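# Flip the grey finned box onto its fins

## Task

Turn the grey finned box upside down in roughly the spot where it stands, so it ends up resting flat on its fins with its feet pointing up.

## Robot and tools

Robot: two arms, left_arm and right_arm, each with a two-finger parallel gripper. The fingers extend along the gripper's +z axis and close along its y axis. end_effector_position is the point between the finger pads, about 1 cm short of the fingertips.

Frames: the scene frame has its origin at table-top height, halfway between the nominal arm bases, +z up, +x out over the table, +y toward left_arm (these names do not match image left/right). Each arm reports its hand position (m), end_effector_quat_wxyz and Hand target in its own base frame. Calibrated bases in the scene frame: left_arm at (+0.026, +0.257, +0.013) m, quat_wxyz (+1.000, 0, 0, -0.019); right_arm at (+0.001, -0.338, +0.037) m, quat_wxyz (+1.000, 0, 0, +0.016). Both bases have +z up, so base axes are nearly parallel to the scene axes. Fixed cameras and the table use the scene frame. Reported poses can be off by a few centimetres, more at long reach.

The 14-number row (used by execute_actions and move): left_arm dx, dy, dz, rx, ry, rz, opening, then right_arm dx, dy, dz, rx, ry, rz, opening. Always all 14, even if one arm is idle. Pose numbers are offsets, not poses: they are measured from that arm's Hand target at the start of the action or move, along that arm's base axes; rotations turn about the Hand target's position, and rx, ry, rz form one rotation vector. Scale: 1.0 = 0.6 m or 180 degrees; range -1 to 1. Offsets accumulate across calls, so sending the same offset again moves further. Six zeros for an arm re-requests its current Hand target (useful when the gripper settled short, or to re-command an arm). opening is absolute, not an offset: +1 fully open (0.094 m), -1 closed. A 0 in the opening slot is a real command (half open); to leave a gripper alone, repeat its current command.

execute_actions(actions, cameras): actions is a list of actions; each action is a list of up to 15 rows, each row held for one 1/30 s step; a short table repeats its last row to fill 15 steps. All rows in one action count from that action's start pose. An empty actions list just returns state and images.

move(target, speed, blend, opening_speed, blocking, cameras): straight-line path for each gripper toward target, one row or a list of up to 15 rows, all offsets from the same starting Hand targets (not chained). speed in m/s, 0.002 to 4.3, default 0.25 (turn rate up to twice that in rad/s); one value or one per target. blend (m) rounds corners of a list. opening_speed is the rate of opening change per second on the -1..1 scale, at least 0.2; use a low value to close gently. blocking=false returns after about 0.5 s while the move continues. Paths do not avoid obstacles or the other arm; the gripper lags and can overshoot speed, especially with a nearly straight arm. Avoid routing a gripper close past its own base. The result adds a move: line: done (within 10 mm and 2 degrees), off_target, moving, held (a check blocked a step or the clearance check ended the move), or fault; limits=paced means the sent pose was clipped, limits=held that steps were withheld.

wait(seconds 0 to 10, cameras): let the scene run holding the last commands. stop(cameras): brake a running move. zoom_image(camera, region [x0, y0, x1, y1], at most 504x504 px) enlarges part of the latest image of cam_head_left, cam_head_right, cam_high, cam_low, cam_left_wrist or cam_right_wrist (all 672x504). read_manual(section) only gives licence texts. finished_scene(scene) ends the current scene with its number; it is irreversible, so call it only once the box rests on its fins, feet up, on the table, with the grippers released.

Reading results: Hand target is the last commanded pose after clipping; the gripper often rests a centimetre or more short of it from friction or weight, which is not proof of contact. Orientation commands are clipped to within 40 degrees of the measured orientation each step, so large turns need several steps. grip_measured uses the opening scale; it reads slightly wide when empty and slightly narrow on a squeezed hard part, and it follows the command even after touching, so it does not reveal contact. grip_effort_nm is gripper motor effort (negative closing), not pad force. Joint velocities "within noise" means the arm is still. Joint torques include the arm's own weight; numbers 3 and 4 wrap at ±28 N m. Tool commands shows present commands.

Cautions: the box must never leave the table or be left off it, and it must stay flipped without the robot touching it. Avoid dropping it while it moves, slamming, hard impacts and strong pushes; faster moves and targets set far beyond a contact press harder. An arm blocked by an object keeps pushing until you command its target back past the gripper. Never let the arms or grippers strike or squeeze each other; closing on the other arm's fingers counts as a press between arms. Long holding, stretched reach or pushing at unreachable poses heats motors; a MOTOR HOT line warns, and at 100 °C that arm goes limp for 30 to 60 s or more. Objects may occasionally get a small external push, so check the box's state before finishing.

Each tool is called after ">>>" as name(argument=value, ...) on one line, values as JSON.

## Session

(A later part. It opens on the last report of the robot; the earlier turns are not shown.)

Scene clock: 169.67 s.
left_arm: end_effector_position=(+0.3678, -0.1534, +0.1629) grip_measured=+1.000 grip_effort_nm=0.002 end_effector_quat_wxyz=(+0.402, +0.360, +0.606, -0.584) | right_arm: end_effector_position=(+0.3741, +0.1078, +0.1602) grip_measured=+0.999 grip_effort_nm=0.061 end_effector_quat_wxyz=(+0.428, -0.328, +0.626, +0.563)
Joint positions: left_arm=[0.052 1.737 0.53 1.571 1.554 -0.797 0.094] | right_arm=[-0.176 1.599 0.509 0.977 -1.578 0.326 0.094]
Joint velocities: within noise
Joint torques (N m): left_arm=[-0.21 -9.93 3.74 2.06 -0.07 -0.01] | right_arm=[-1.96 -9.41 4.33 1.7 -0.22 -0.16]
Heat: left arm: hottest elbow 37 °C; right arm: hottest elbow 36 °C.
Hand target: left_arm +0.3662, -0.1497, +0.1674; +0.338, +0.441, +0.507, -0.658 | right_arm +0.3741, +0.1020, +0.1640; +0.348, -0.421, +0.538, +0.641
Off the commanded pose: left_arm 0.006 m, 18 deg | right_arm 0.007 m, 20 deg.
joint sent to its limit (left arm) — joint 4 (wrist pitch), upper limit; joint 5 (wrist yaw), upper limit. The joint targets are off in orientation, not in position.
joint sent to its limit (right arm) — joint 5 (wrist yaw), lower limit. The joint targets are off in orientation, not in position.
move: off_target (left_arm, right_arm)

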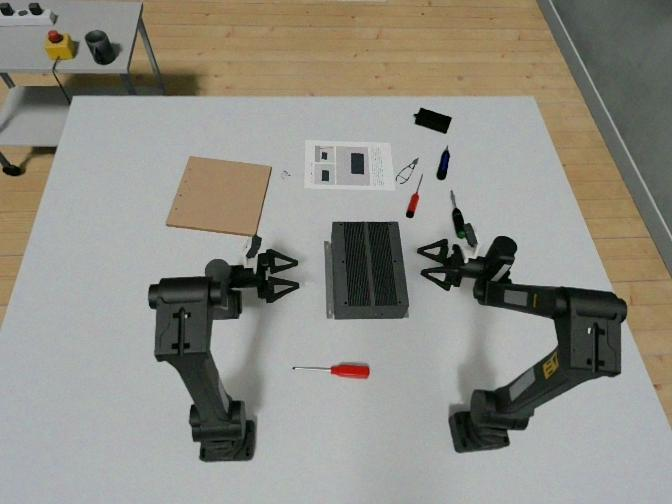

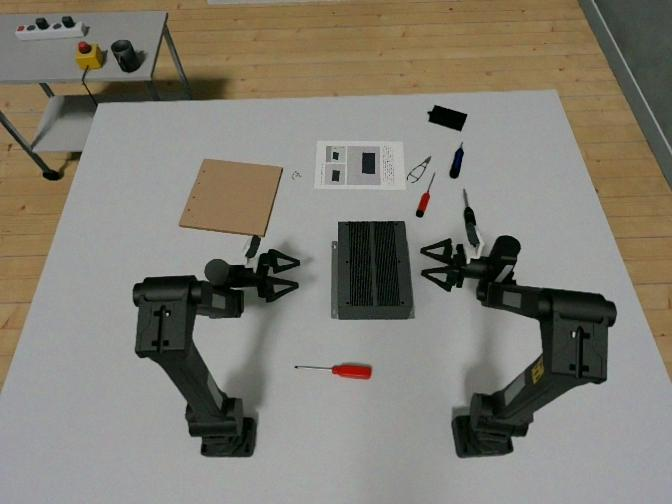

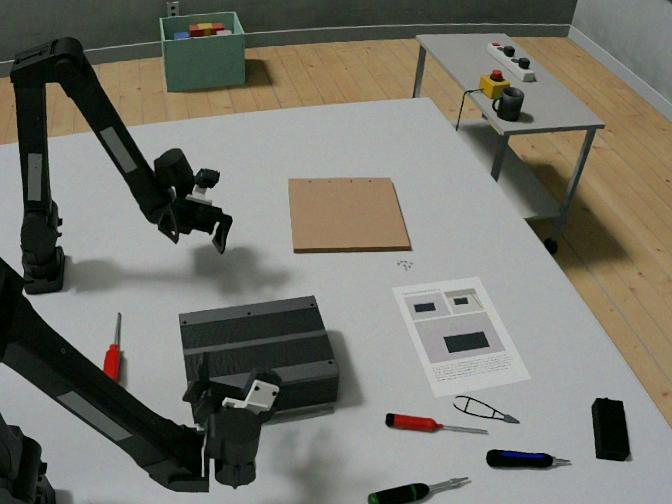

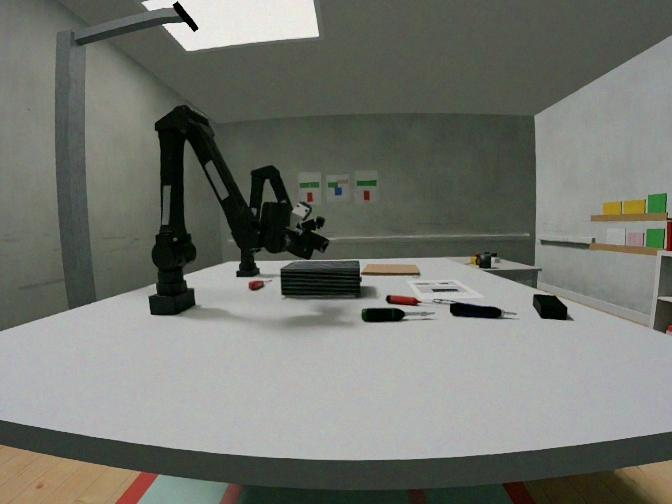

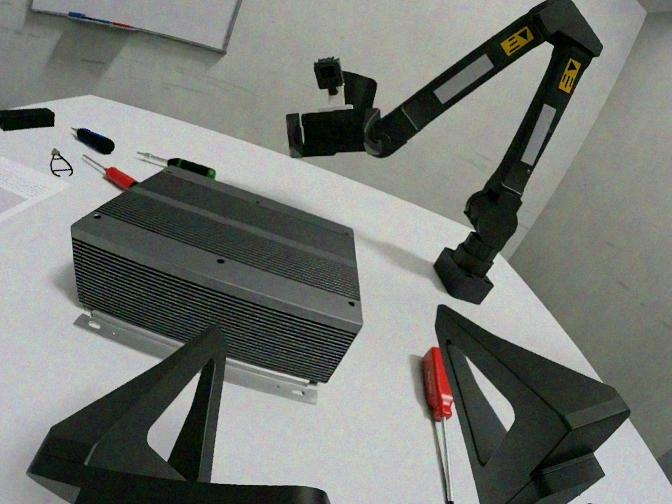

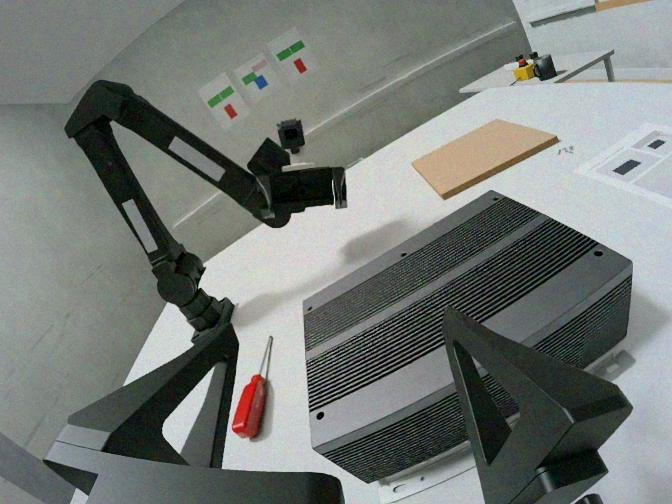

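>>> move(target=[[0.02,-0.08,-0.22,0,-0.125,0,1,0,0,-0.25,0,-0.125,0,1],[0.02,-0.14,-0.22,0,-0.125,0,1,0,0.06,-0.25,0,-0.125,0,1],[-0.03,-0.385,-0.22,0,-0.125,0,1,-0.03,0.285,-0.25,0,-0.125,0.0,1]], speed=[0.25,0.15,0.1])

Scene clock: 190.37 s.
left_arm: end_effector_position=(+0.3956, -0.2465, +0.0381) grip_measured=+1.000 grip_effort_nm=0.002 end_effector_quat_wxyz=(+0.485, +0.507, +0.490, -0.517) | right_arm: end_effector_position=(+0.3732, +0.1325, +0.0154) grip_measured=+0.999 grip_effort_nm=0.037 end_effector_quat_wxyz=(+0.513, -0.461, +0.536, +0.488)
Joint positions: left_arm=[-0.182 2.139 0.71 1.465 1.438 -0.05 0.094] | right_arm=[-0.106 2.133 0.575 1.321 -1.578 -0.187 0.094]
Joint velocities: within noise
Joint torques (N m): left_arm=[-24 -12.4 4.31 0.77 -2.24 0] | right_arm=[23.77 -10.81 3.32 1.43 0.45 -0.11]
Heat: left arm: hottest elbow 36 °C; right arm: hottest elbow 35 °C.
Hand target: left_arm +0.3482, -0.3807, +0.0355; +0.431, +0.561, +0.432, -0.559 | right_arm +0.3562, +0.2730, +0.0140; +0.447, -0.539, +0.460, +0.547
Off the commanded pose: left_arm 0.142 m, 12 deg | right_arm 0.142 m, 16 deg.
move: off_target (left_arm, right_arm)

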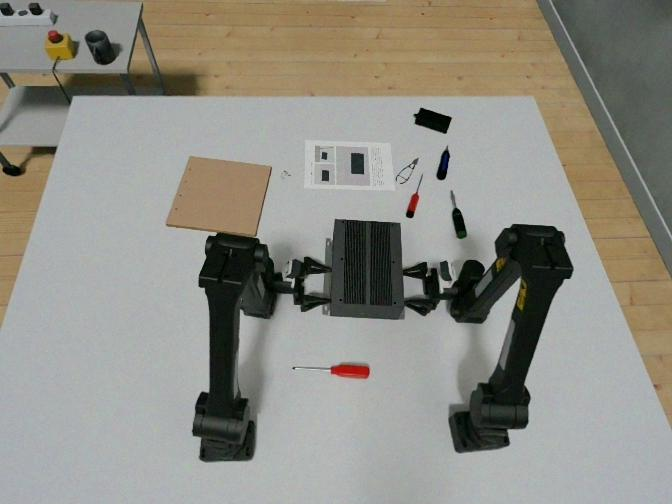

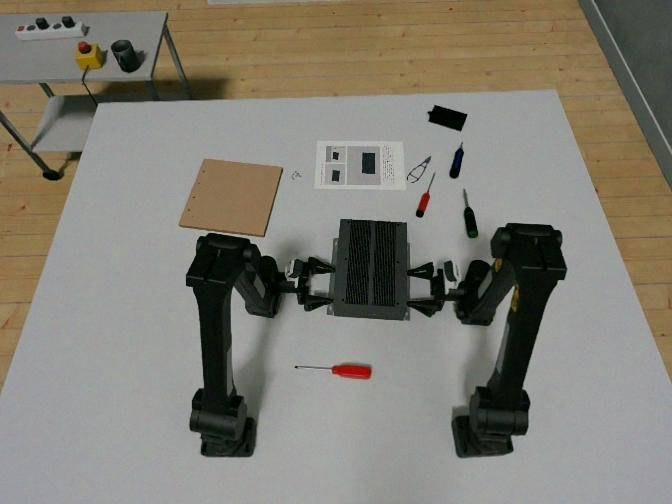

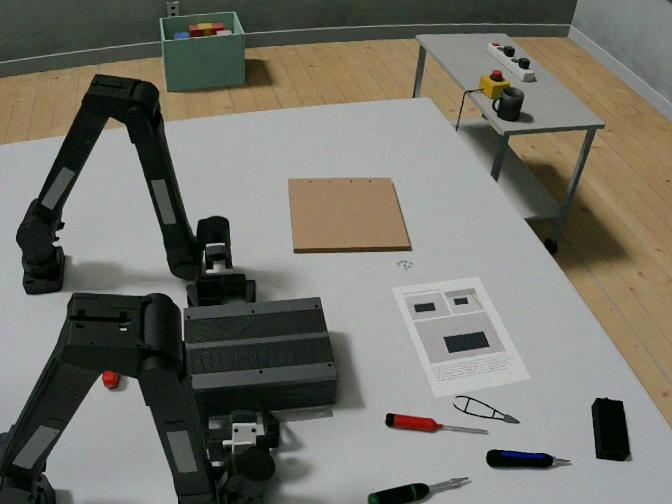

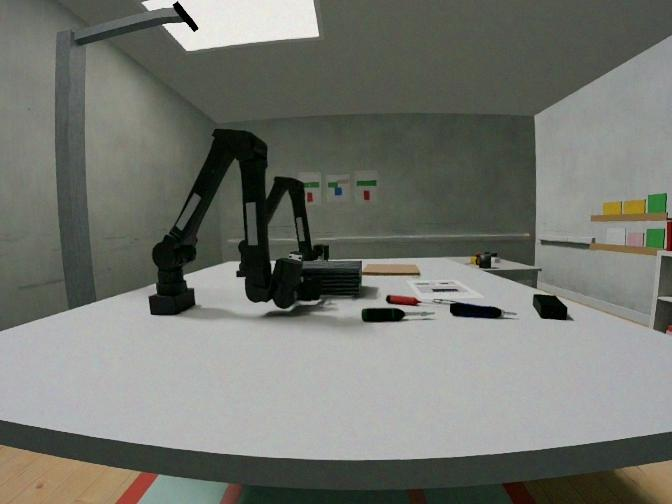

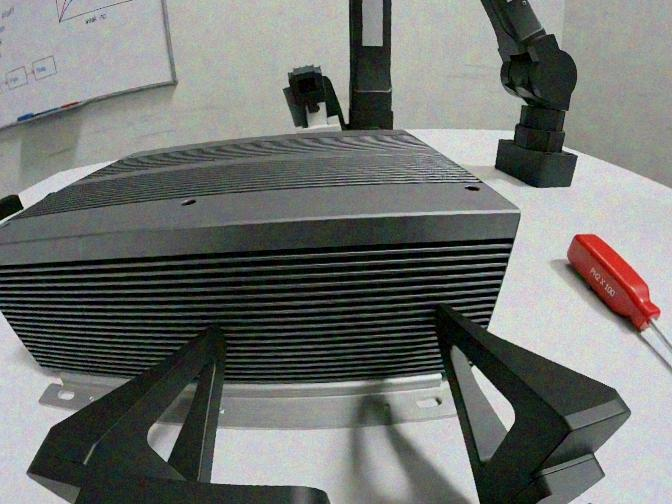

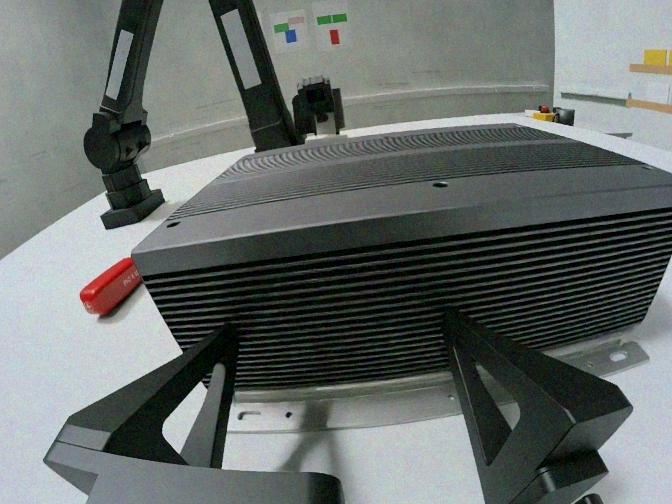

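>>> move(target=[0.01,0,0.1,0.0,0.03,0,1,0.01,0.0,0.1,0.0,0.03,0.0,1], speed=0.05, cameras=["cam_low","cam_left_wrist","cam_right_wrist"])

Scene clock: 196.57 s.
left_arm: end_effector_position=(+0.3983, -0.2466, +0.0658) grip_measured=+1.000 grip_effort_nm=0.007 end_effector_quat_wxyz=(+0.453, +0.472, +0.524, -0.546) | right_arm: end_effector_position=(+0.3807, +0.1327, +0.0490) grip_measured=+0.999 grip_effort_nm=0.037 end_effector_quat_wxyz=(+0.489, -0.437, +0.555, +0.512)
Joint positions: left_arm=[-0.181 2.049 0.694 1.393 1.43 -0.182 0.094] | right_arm=[-0.104 1.992 0.571 1.12 -1.58 -0.159 0.094]
Joint velocities: within noise
Joint torques (N m): left_arm=[-23.88 -16.15 5.56 2.35 -1.89 -0.57] | right_arm=[23.3 -15.38 3.48 1.51 0.29 0.43]
Heat: left arm: hottest elbow 36 °C; right arm: hottest elbow 35 °C.
Hand target: left_arm +0.3543, -0.3806, +0.0955; +0.410, +0.534, +0.452, -0.585 | right_arm +0.3621, +0.2730, +0.0740; +0.424, -0.512, +0.481, +0.571
Off the commanded pose: left_arm 0.144 m, 13 deg | right_arm 0.144 m, 16 deg.
move: off_target (left_arm, right_arm)
Images, in order (width x height): cam_low 672x504, cam_left_wrist 672x504, cam_right_wrist 672x504.

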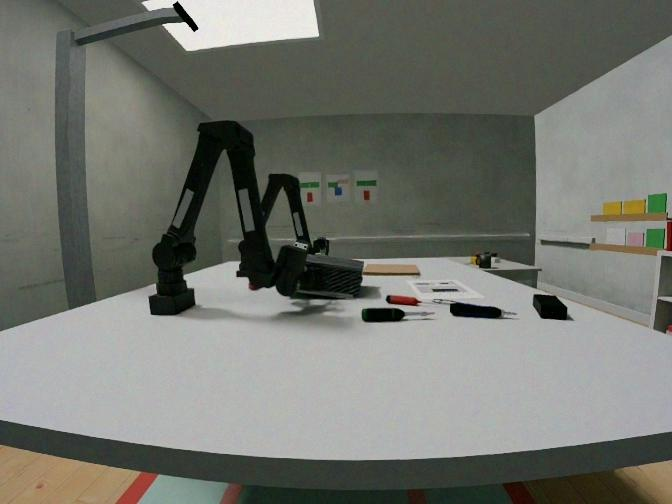

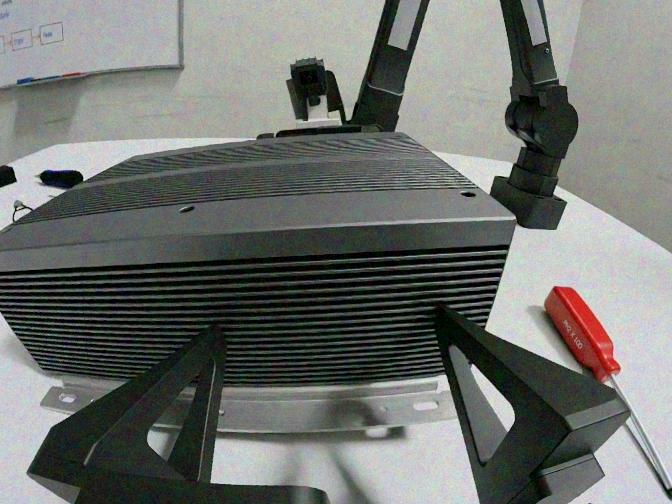

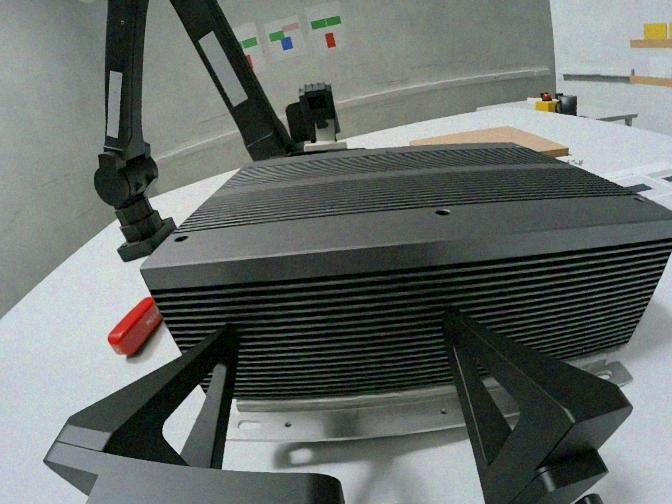

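>>> move(target=[0.05,0,0.085,0.0,0.105,0,1,0.05,0.0,0.085,0.0,0.105,0.0,1], speed=0.06, cameras=["cam_low","cam_left_wrist","cam_right_wrist"])

Scene clock: 205.53 s.
left_arm: end_effector_position=(+0.3686, -0.3679, +0.1307) grip_measured=+0.999 grip_effort_nm=0.081 end_effector_quat_wxyz=(-0.297, -0.410, -0.538, +0.674) | right_arm: end_effector_position=(+0.3919, +0.2694, +0.1396) grip_measured=+1.000 grip_effort_nm=-0.061 end_effector_quat_wxyz=(+0.361, -0.429, +0.545, +0.623)
Joint positions: left_arm=[-0.457 2.012 0.821 1.563 1.335 -0.867 0.094] | right_arm=[0.235 1.931 0.736 1.578 -1.47 0.759 0.094]
Joint velocities: within noise
Joint torques (N m): left_arm=[-1.55 -13.33 8.92 1.87 -0.75 0.19] | right_arm=[0.32 -8.47 4.11 1.32 0.08 0.26]
Heat: left arm: hottest elbow 37 °C; right arm: hottest elbow 35 °C.
Hand target: left_arm +0.3842, -0.3806, +0.1464; -0.330, -0.431, -0.513, +0.665 | right_arm +0.3922, +0.2730, +0.1249; +0.340, -0.412, +0.544, +0.648
Off the commanded pose: left_arm 0.026 m, 5 deg | right_arm 0.015 m, 4 deg.
joint sent to its limit (right arm) — joint 4 (wrist pitch), upper limit. The joint targets still meet the commanded pose.
move: off_target (left_arm, right_arm)
Images, in order (width x height): cam_low 672x504, cam_left_wrist 672x504, cam_right_wrist 672x504.

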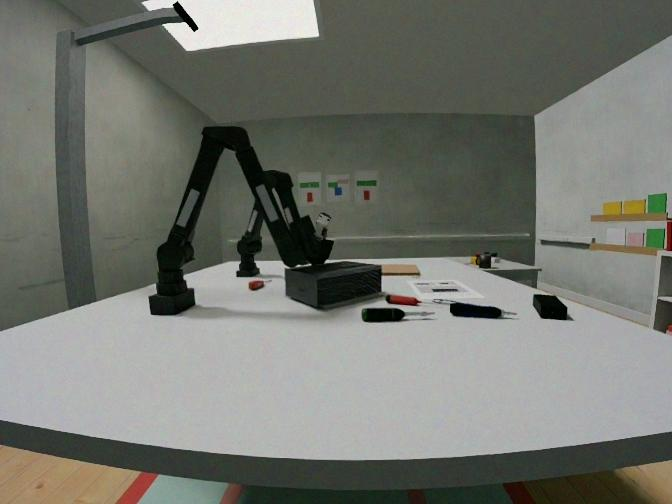

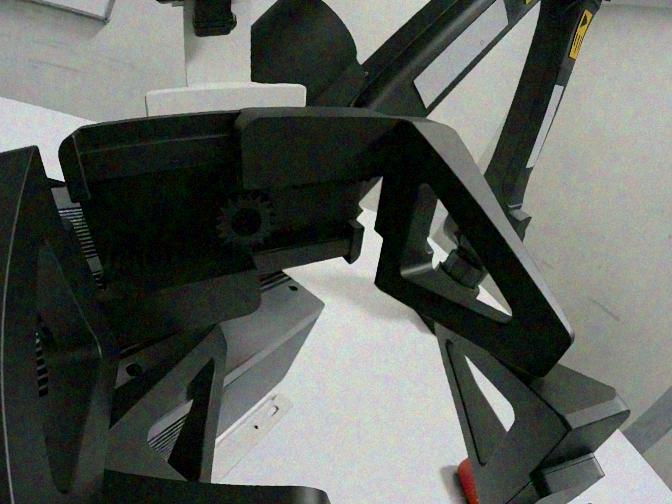

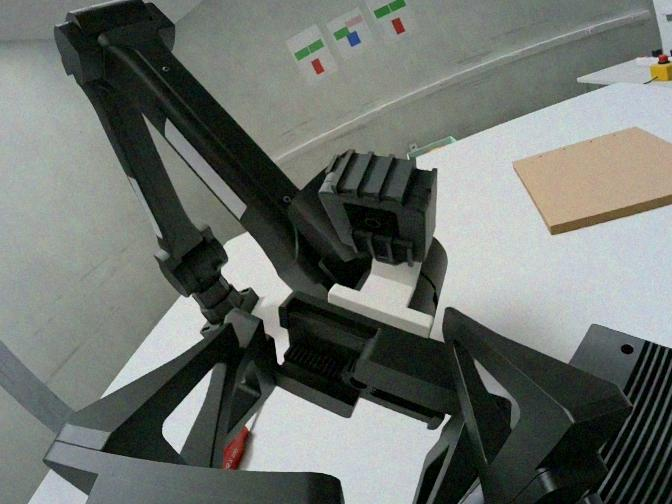

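>>> move(target=[[0,0.08,0.02,0,0,0,1,0,-0.08,0.06,0,0,0,1],[0.0,0.37,0.1,0,0,0,1,0.0,-0.3,0.1,0,0,0,1]], speed=[0.06,0.15], cameras=["cam_head_left","cam_low","cam_left_wrist","cam_right_wrist"])

Scene clock: 245.77 s.
left_arm: end_effector_position=(+0.3860, -0.1623, +0.2024) grip_measured=+0.999 grip_effort_nm=0.076 end_effector_quat_wxyz=(+0.395, +0.367, +0.601, -0.590) | right_arm: end_effector_position=(+0.3923, +0.0988, +0.1820) grip_measured=+1.000 grip_effort_nm=-0.056 end_effector_quat_wxyz=(+0.430, -0.321, +0.631, +0.560)
Joint positions: left_arm=[0.026 1.677 0.611 1.572 1.554 -0.937 0.094] | right_arm=[-0.191 1.696 0.567 1.549 -1.578 0.865 0.094]
Joint velocities: within noise
Joint torques (N m): left_arm=[-0.15 -10.29 4.85 1.98 -0.15 -0.29] | right_arm=[-2.37 -9.99 3.67 1.01 0.11 0.01]
Heat: left arm: hottest elbow 39 °C; right arm: hottest elbow 35 °C.
Hand target: left_arm +0.3842, -0.1587, +0.2065; +0.331, +0.431, +0.513, -0.665 | right_arm +0.3922, +0.0930, +0.1849; +0.340, -0.411, +0.544, +0.648
Off the commanded pose: left_arm 0.006 m, 17 deg | right_arm 0.007 m, 20 deg.
joint sent to its limit (left arm) — joint 4 (wrist pitch), upper limit; joint 5 (wrist yaw), upper limit. The joint targets are off in orientation, not in position.
joint sent to its limit (right arm) — joint 5 (wrist yaw), lower limit. The joint targets are off in orientation, not in position.
move: off_target (left_arm, right_arm)
Images, in order (width x height): cam_head_left 672x504, cam_low 672x504, cam_left_wrist 672x504, cam_right_wrist 672x504.

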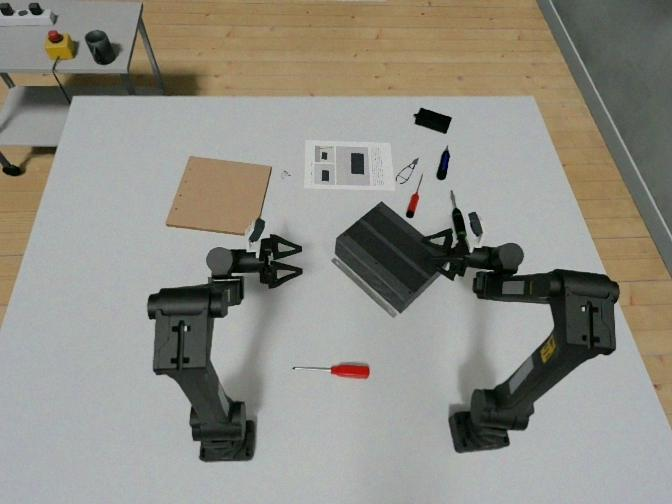

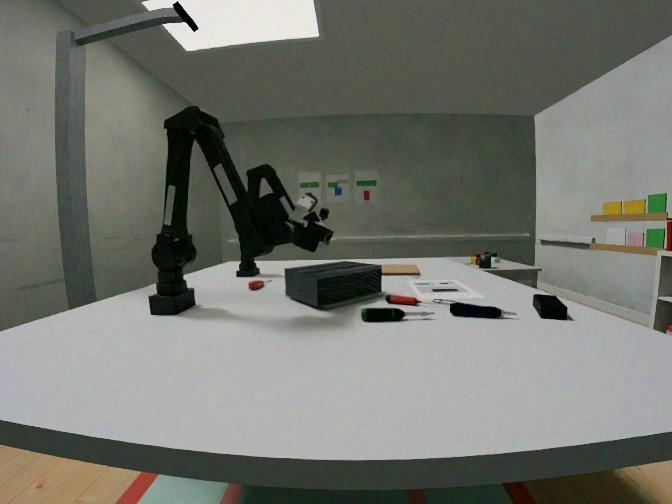

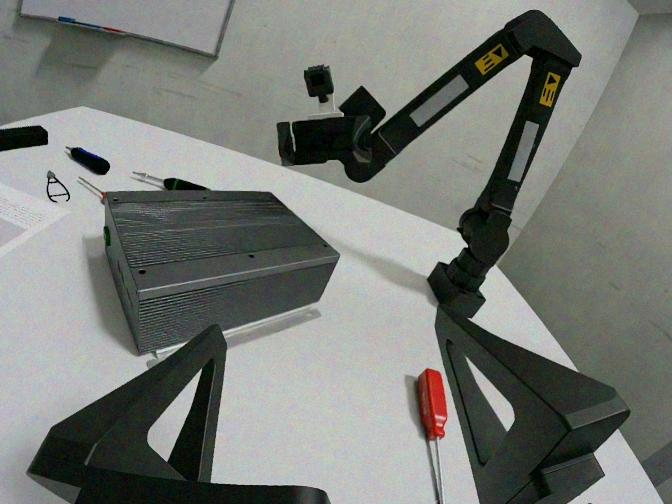

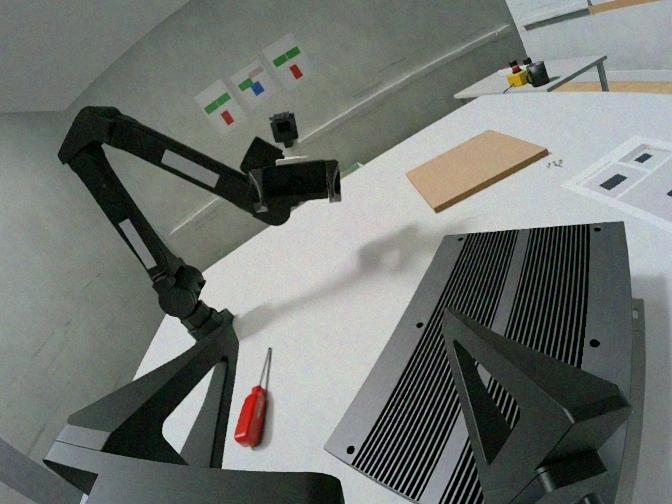

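>>> move(target=[[0.1,0.02,0.0,0.082,-0.142,0.067,1,0.0,-0.18,0.0,-0.076,-0.147,-0.1,1],[0.227,-0.052,-0.286,0.082,-0.142,0.067,1,0.0,-0.18,-0.29,-0.076,-0.147,-0.1,1]], speed=[0.3,0.25], cameras=["cam_head_left","cam_high","cam_left_wrist","cam_right_wrist"])

Scene clock: 280.27 s.
left_arm: end_effector_position=(+0.5173, -0.1850, +0.0406) grip_measured=+0.999 grip_effort_nm=0.076 end_effector_quat_wxyz=(+0.497, +0.499, +0.499, -0.505) | right_arm: end_effector_position=(+0.3910, -0.0083, +0.0117) grip_measured=+1.000 grip_effort_nm=-0.056 end_effector_quat_wxyz=(+0.606, -0.377, +0.598, +0.364)
Joint positions: left_arm=[-0.024 2.271 1.049 1.53 1.555 -0.316 0.094] | right_arm=[-0.475 2.197 0.574 1.564 -1.578 -0.08 0.094]
Joint velocities: within noise
Joint torques (N m): left_arm=[-1.67 -14.68 5.46 1.16 -0.06 -0.08] | right_arm=[-1.9 -10.52 0.85 1.87 -0.18 -0.11]
Heat: left arm: hottest elbow 38 °C; right arm: hottest elbow 35 °C.
Hand target: left_arm +0.5204, -0.1898, +0.0348; +0.445, +0.550, +0.550, -0.445 | right_arm +0.3923, -0.0150, +0.0110; +0.500, -0.496, +0.581, +0.408
Off the commanded pose: left_arm 0.008 m, 12 deg | right_arm 0.007 m, 19 deg.
joint sent to its limit (left arm) — joint 5 (wrist yaw), upper limit. The joint targets are off in orientation, not in position.
joint sent to its limit (right arm) — joint 4 (wrist pitch), upper limit; joint 5 (wrist yaw), lower limit. The joint targets are off in orientation, not in position.
move: off_target (left_arm, right_arm)
Images, in order (width x height): cam_head_left 672x504, cam_high 672x504, cam_left_wrist 672x504, cam_right_wrist 672x504.

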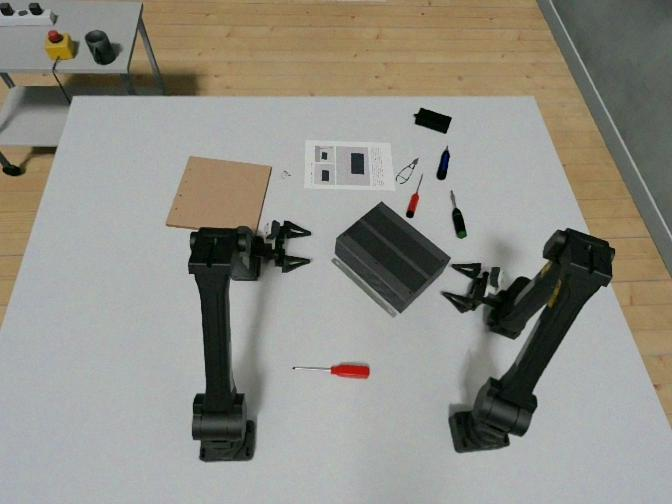

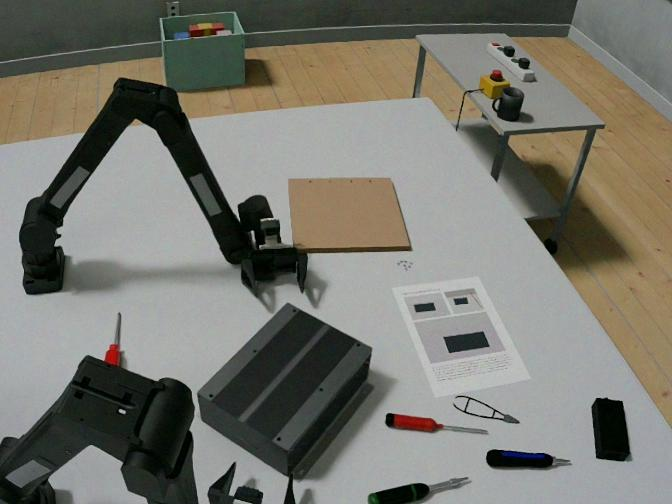

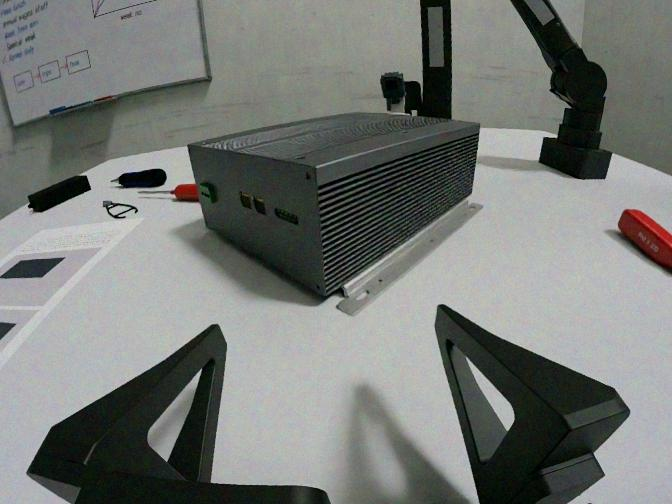

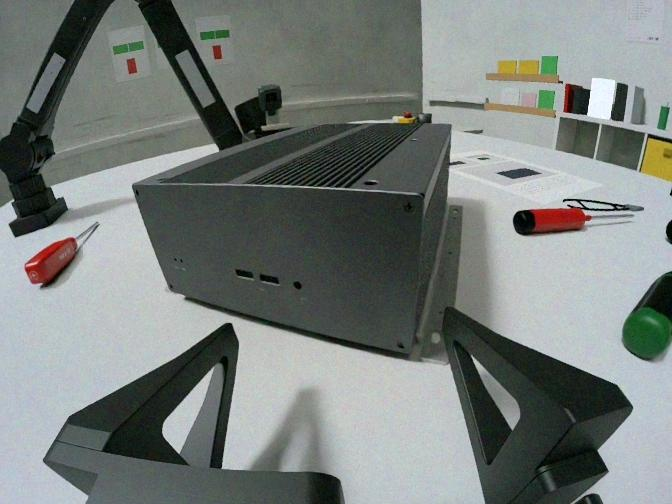

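>>> move(target=[0.02,-0.34,0.0,0,0,0,1,0.04,0.14,0.0,0,0,0.04,1], speed=0.1, cameras=["cam_head_left","cam_high","cam_left_wrist","cam_right_wrist"])

Scene clock: 294.53 s.
left_arm: end_effector_position=(+0.5195, -0.3034, +0.0233) grip_measured=+1.000 grip_effort_nm=0.037 end_effector_quat_wxyz=(+0.436, +0.501, +0.582, -0.469) | right_arm: end_effector_position=(+0.4222, +0.0328, +0.0141) grip_measured=+1.000 grip_effort_nm=-0.056 end_effector_quat_wxyz=(+0.590, -0.422, +0.567, +0.389)
Joint positions: left_arm=[-0.255 2.103 1.069 0.467 1.227 0.429 0.094] | right_arm=[-0.339 2.2 0.661 1.531 -1.562 -0.065 0.094]
Joint velocities: within noise
Joint torques (N m): left_arm=[-13.1 -15.44 12.78 2.24 -3.44 -0.1] | right_arm=[5.95 -11.63 0.92 1.13 -0.86 -0.11]
Heat: left arm: hottest elbow 38 °C; right arm: hottest elbow 34 °C.
Hand target: left_arm +0.5324, -0.3939, +0.0348; +0.445, +0.550, +0.550, -0.445 | right_arm +0.4162, +0.0691, +0.0109; +0.473, -0.531, +0.549, +0.439
Off the commanded pose: left_arm 0.092 m, 7 deg | right_arm 0.037 m, 19 deg.
joint sent to its limit (right arm) — joint 5 (wrist yaw), lower limit. The joint targets are off in orientation, not in position.
move: off_target (left_arm, right_arm)
Images, in order (width x height): cam_head_left 672x504, cam_high 672x504, cam_left_wrist 672x504, cam_right_wrist 672x504.

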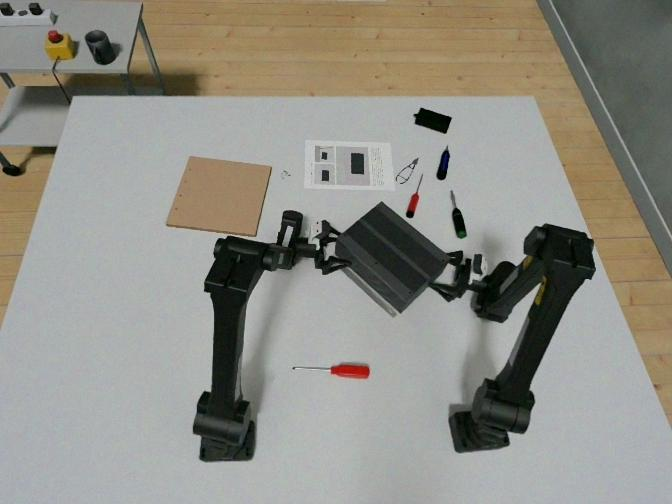

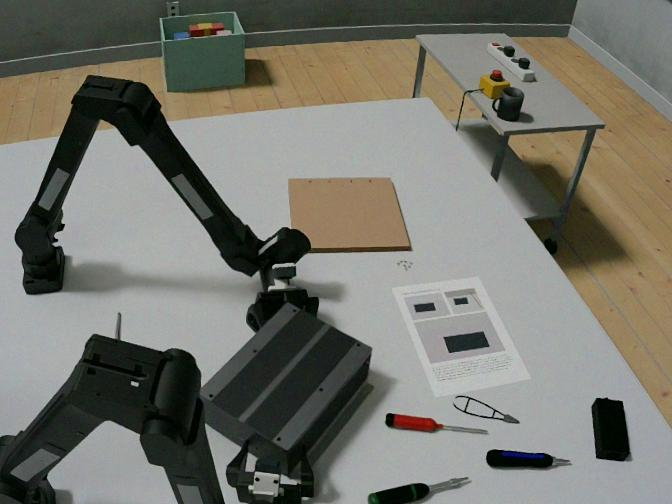

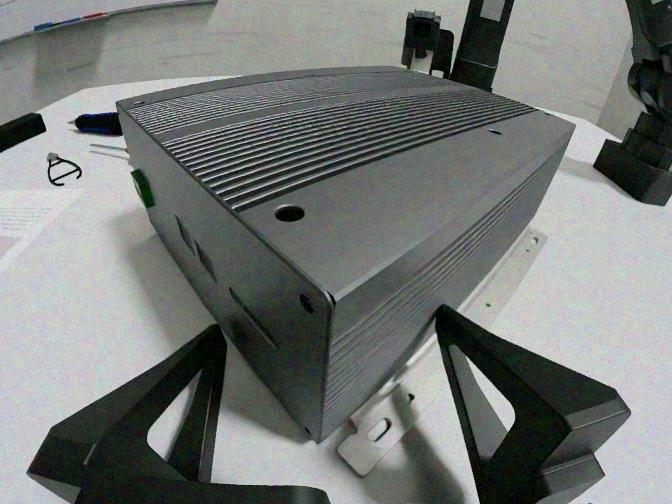

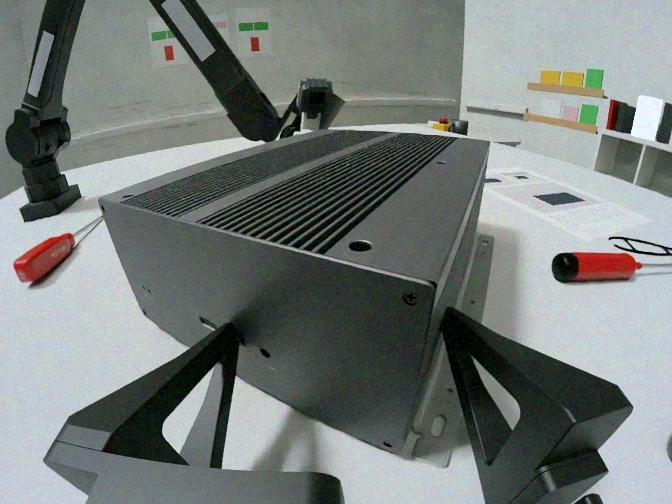

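>>> move(target=[0.23,0.04,0.0,0,0,0,1,-0.22,0.0,0.0,0,0,0.0,1], speed=0.1, cameras=["cam_head_left","cam_left_wrist","cam_right_wrist"])

Scene clock: 304.00 s.
left_arm: end_effector_position=(+0.6658, -0.3406, +0.0314) grip_measured=+1.000 grip_effort_nm=0.037 end_effector_quat_wxyz=(+0.444, +0.535, +0.567, -0.443) | right_arm: end_effector_position=(+0.3051, +0.0578, +0.0117) grip_measured=+1.000 grip_effort_nm=-0.061 end_effector_quat_wxyz=(+0.607, -0.413, +0.577, +0.359)
Joint positions: left_arm=[-0.255 2.329 1.632 0.036 1.215 0.601 0.094] | right_arm=[-0.398 2.178 0.32 1.534 -1.551 -0.411 0.094]
Joint velocities: within noise
Joint torques (N m): left_arm=[-3.84 -19.6 12.31 1.58 0.4 -0.2] | right_arm=[0.03 -8.06 -4.22 1.29 -1.56 -0.26]
Heat: left arm: hottest elbow 39 °C; right arm: hottest elbow 34 °C.
Hand target: left_arm +0.6705, -0.3698, +0.0349; +0.445, +0.550, +0.550, -0.445 | right_arm +0.2841, +0.0691, +0.0109; +0.473, -0.531, +0.549, +0.439
Off the commanded pose: left_arm 0.030 m, 3 deg | right_arm 0.024 m, 23 deg.
joint sent to its limit (right arm) — joint 5 (wrist yaw), lower limit. The joint targets are off in orientation, not in position.
move: off_target (left_arm, right_arm)
Images, in order (width x height): cam_head_left 672x504, cam_left_wrist 672x504, cam_right_wrist 672x504.

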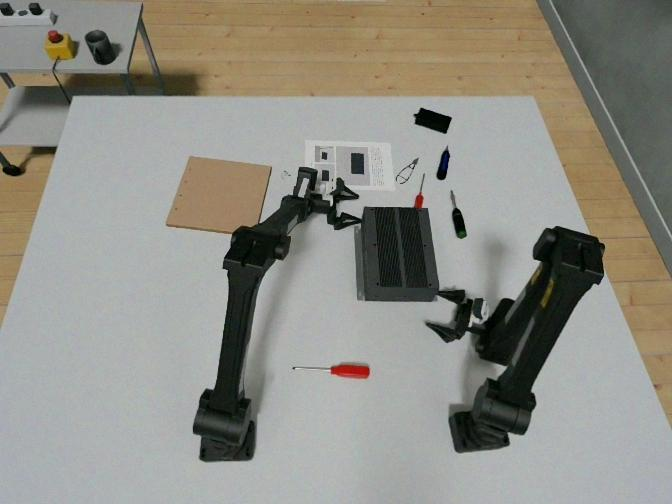

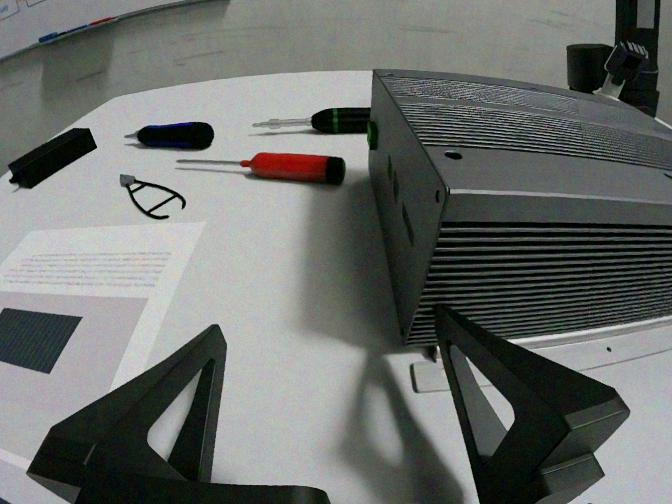

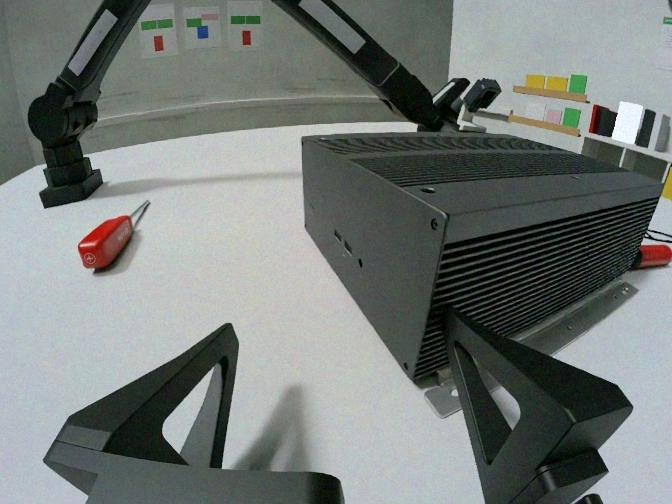

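>>> move(target=[[0.0,0.15,0.0,0,0,0,1,0.0,-0.115,0.0,0,0,-0.1,1],[-0.2,0.316,0.0,0,0,0,1,0.427,-0.115,0.0,0,0,-0.1,1],[-0.367,0.316,0.0,0,0,0,1,0.427,0.185,0.0,0,0,-0.05,1]], speed=[0.25,0.25,0.12])

Scene clock: 330.17 s.
left_arm: end_effector_position=(+0.4492, -0.1803, +0.0296) grip_measured=+1.000 grip_effort_nm=0.037 end_effector_quat_wxyz=(+0.438, +0.543, +0.555, -0.453) | right_arm: end_effector_position=(+0.5420, +0.1426, +0.0111) grip_measured=+0.999 grip_effort_nm=0.071 end_effector_quat_wxyz=(+0.517, -0.468, +0.608, +0.380)
Joint positions: left_arm=[-0.026 1.962 0.987 -0.5 1.363 1.445 0.094] | right_arm=[-0.039 2.08 0.972 0.462 -1.271 -0.646 0.094]
Joint velocities: within noise
Joint torques (N m): left_arm=[-0.79 -14.92 4.93 1.11 0.64 -0.14] | right_arm=[4.78 -14.1 5.79 1.91 -0.8 0.19]
Heat: left arm: hottest elbow 45 °C; right arm: hottest elbow 34 °C.
Hand target: left_arm +0.4503, -0.1802, +0.0349; +0.445, +0.550, +0.549, -0.445 | right_arm +0.5405, +0.1801, +0.0112; +0.506, -0.487, +0.589, +0.400
Off the commanded pose: left_arm 0.005 m, 2 deg | right_arm 0.038 m, 4 deg.
move: off_target (right_arm)

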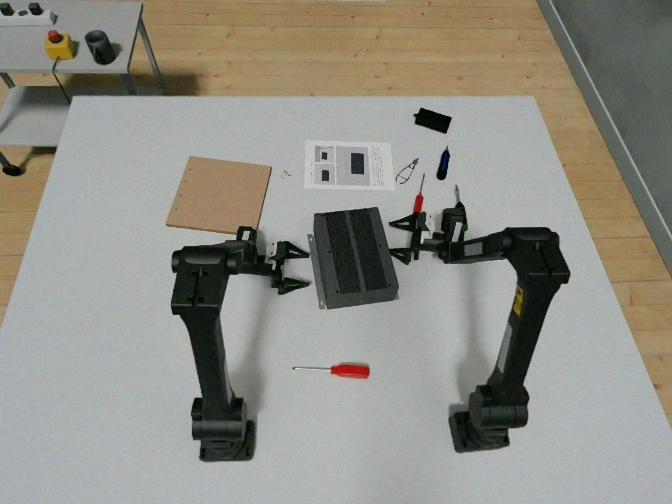

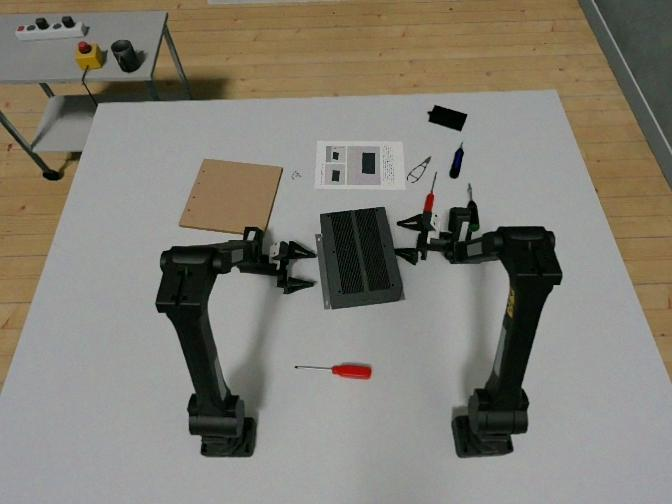

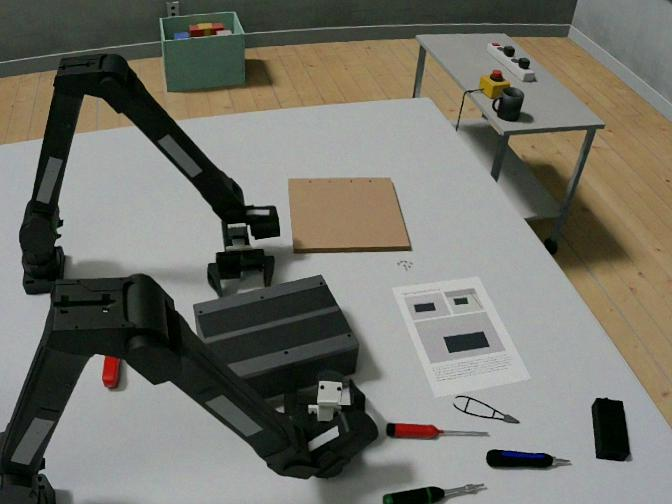

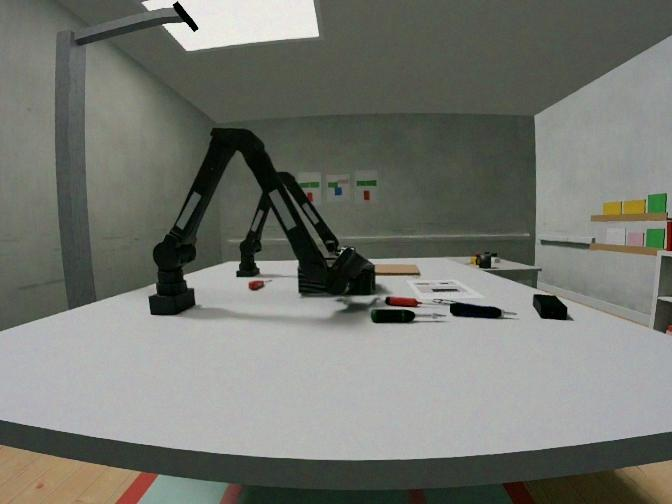

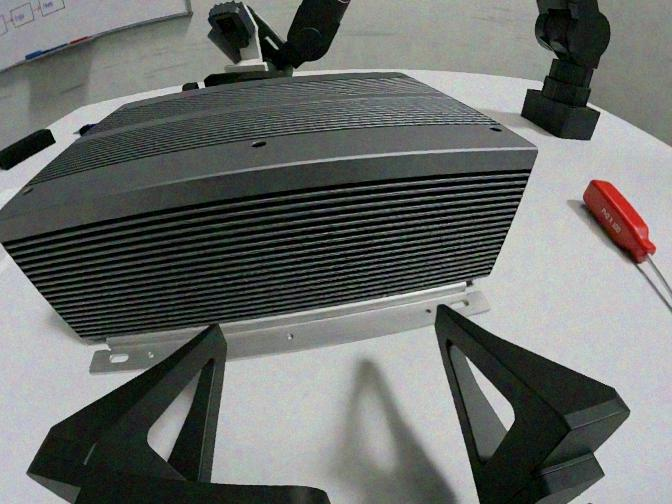

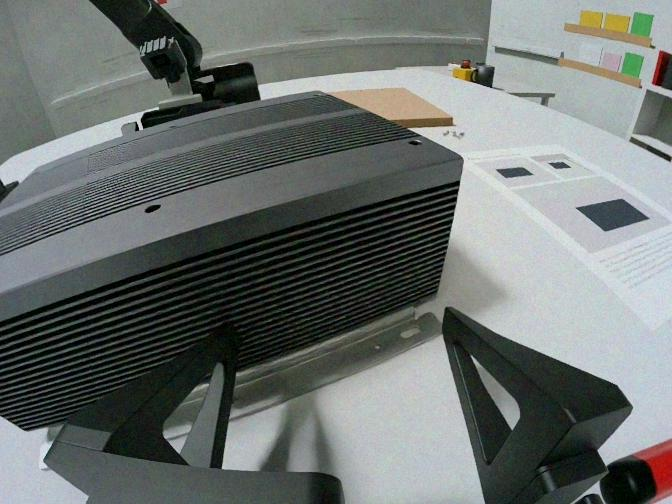

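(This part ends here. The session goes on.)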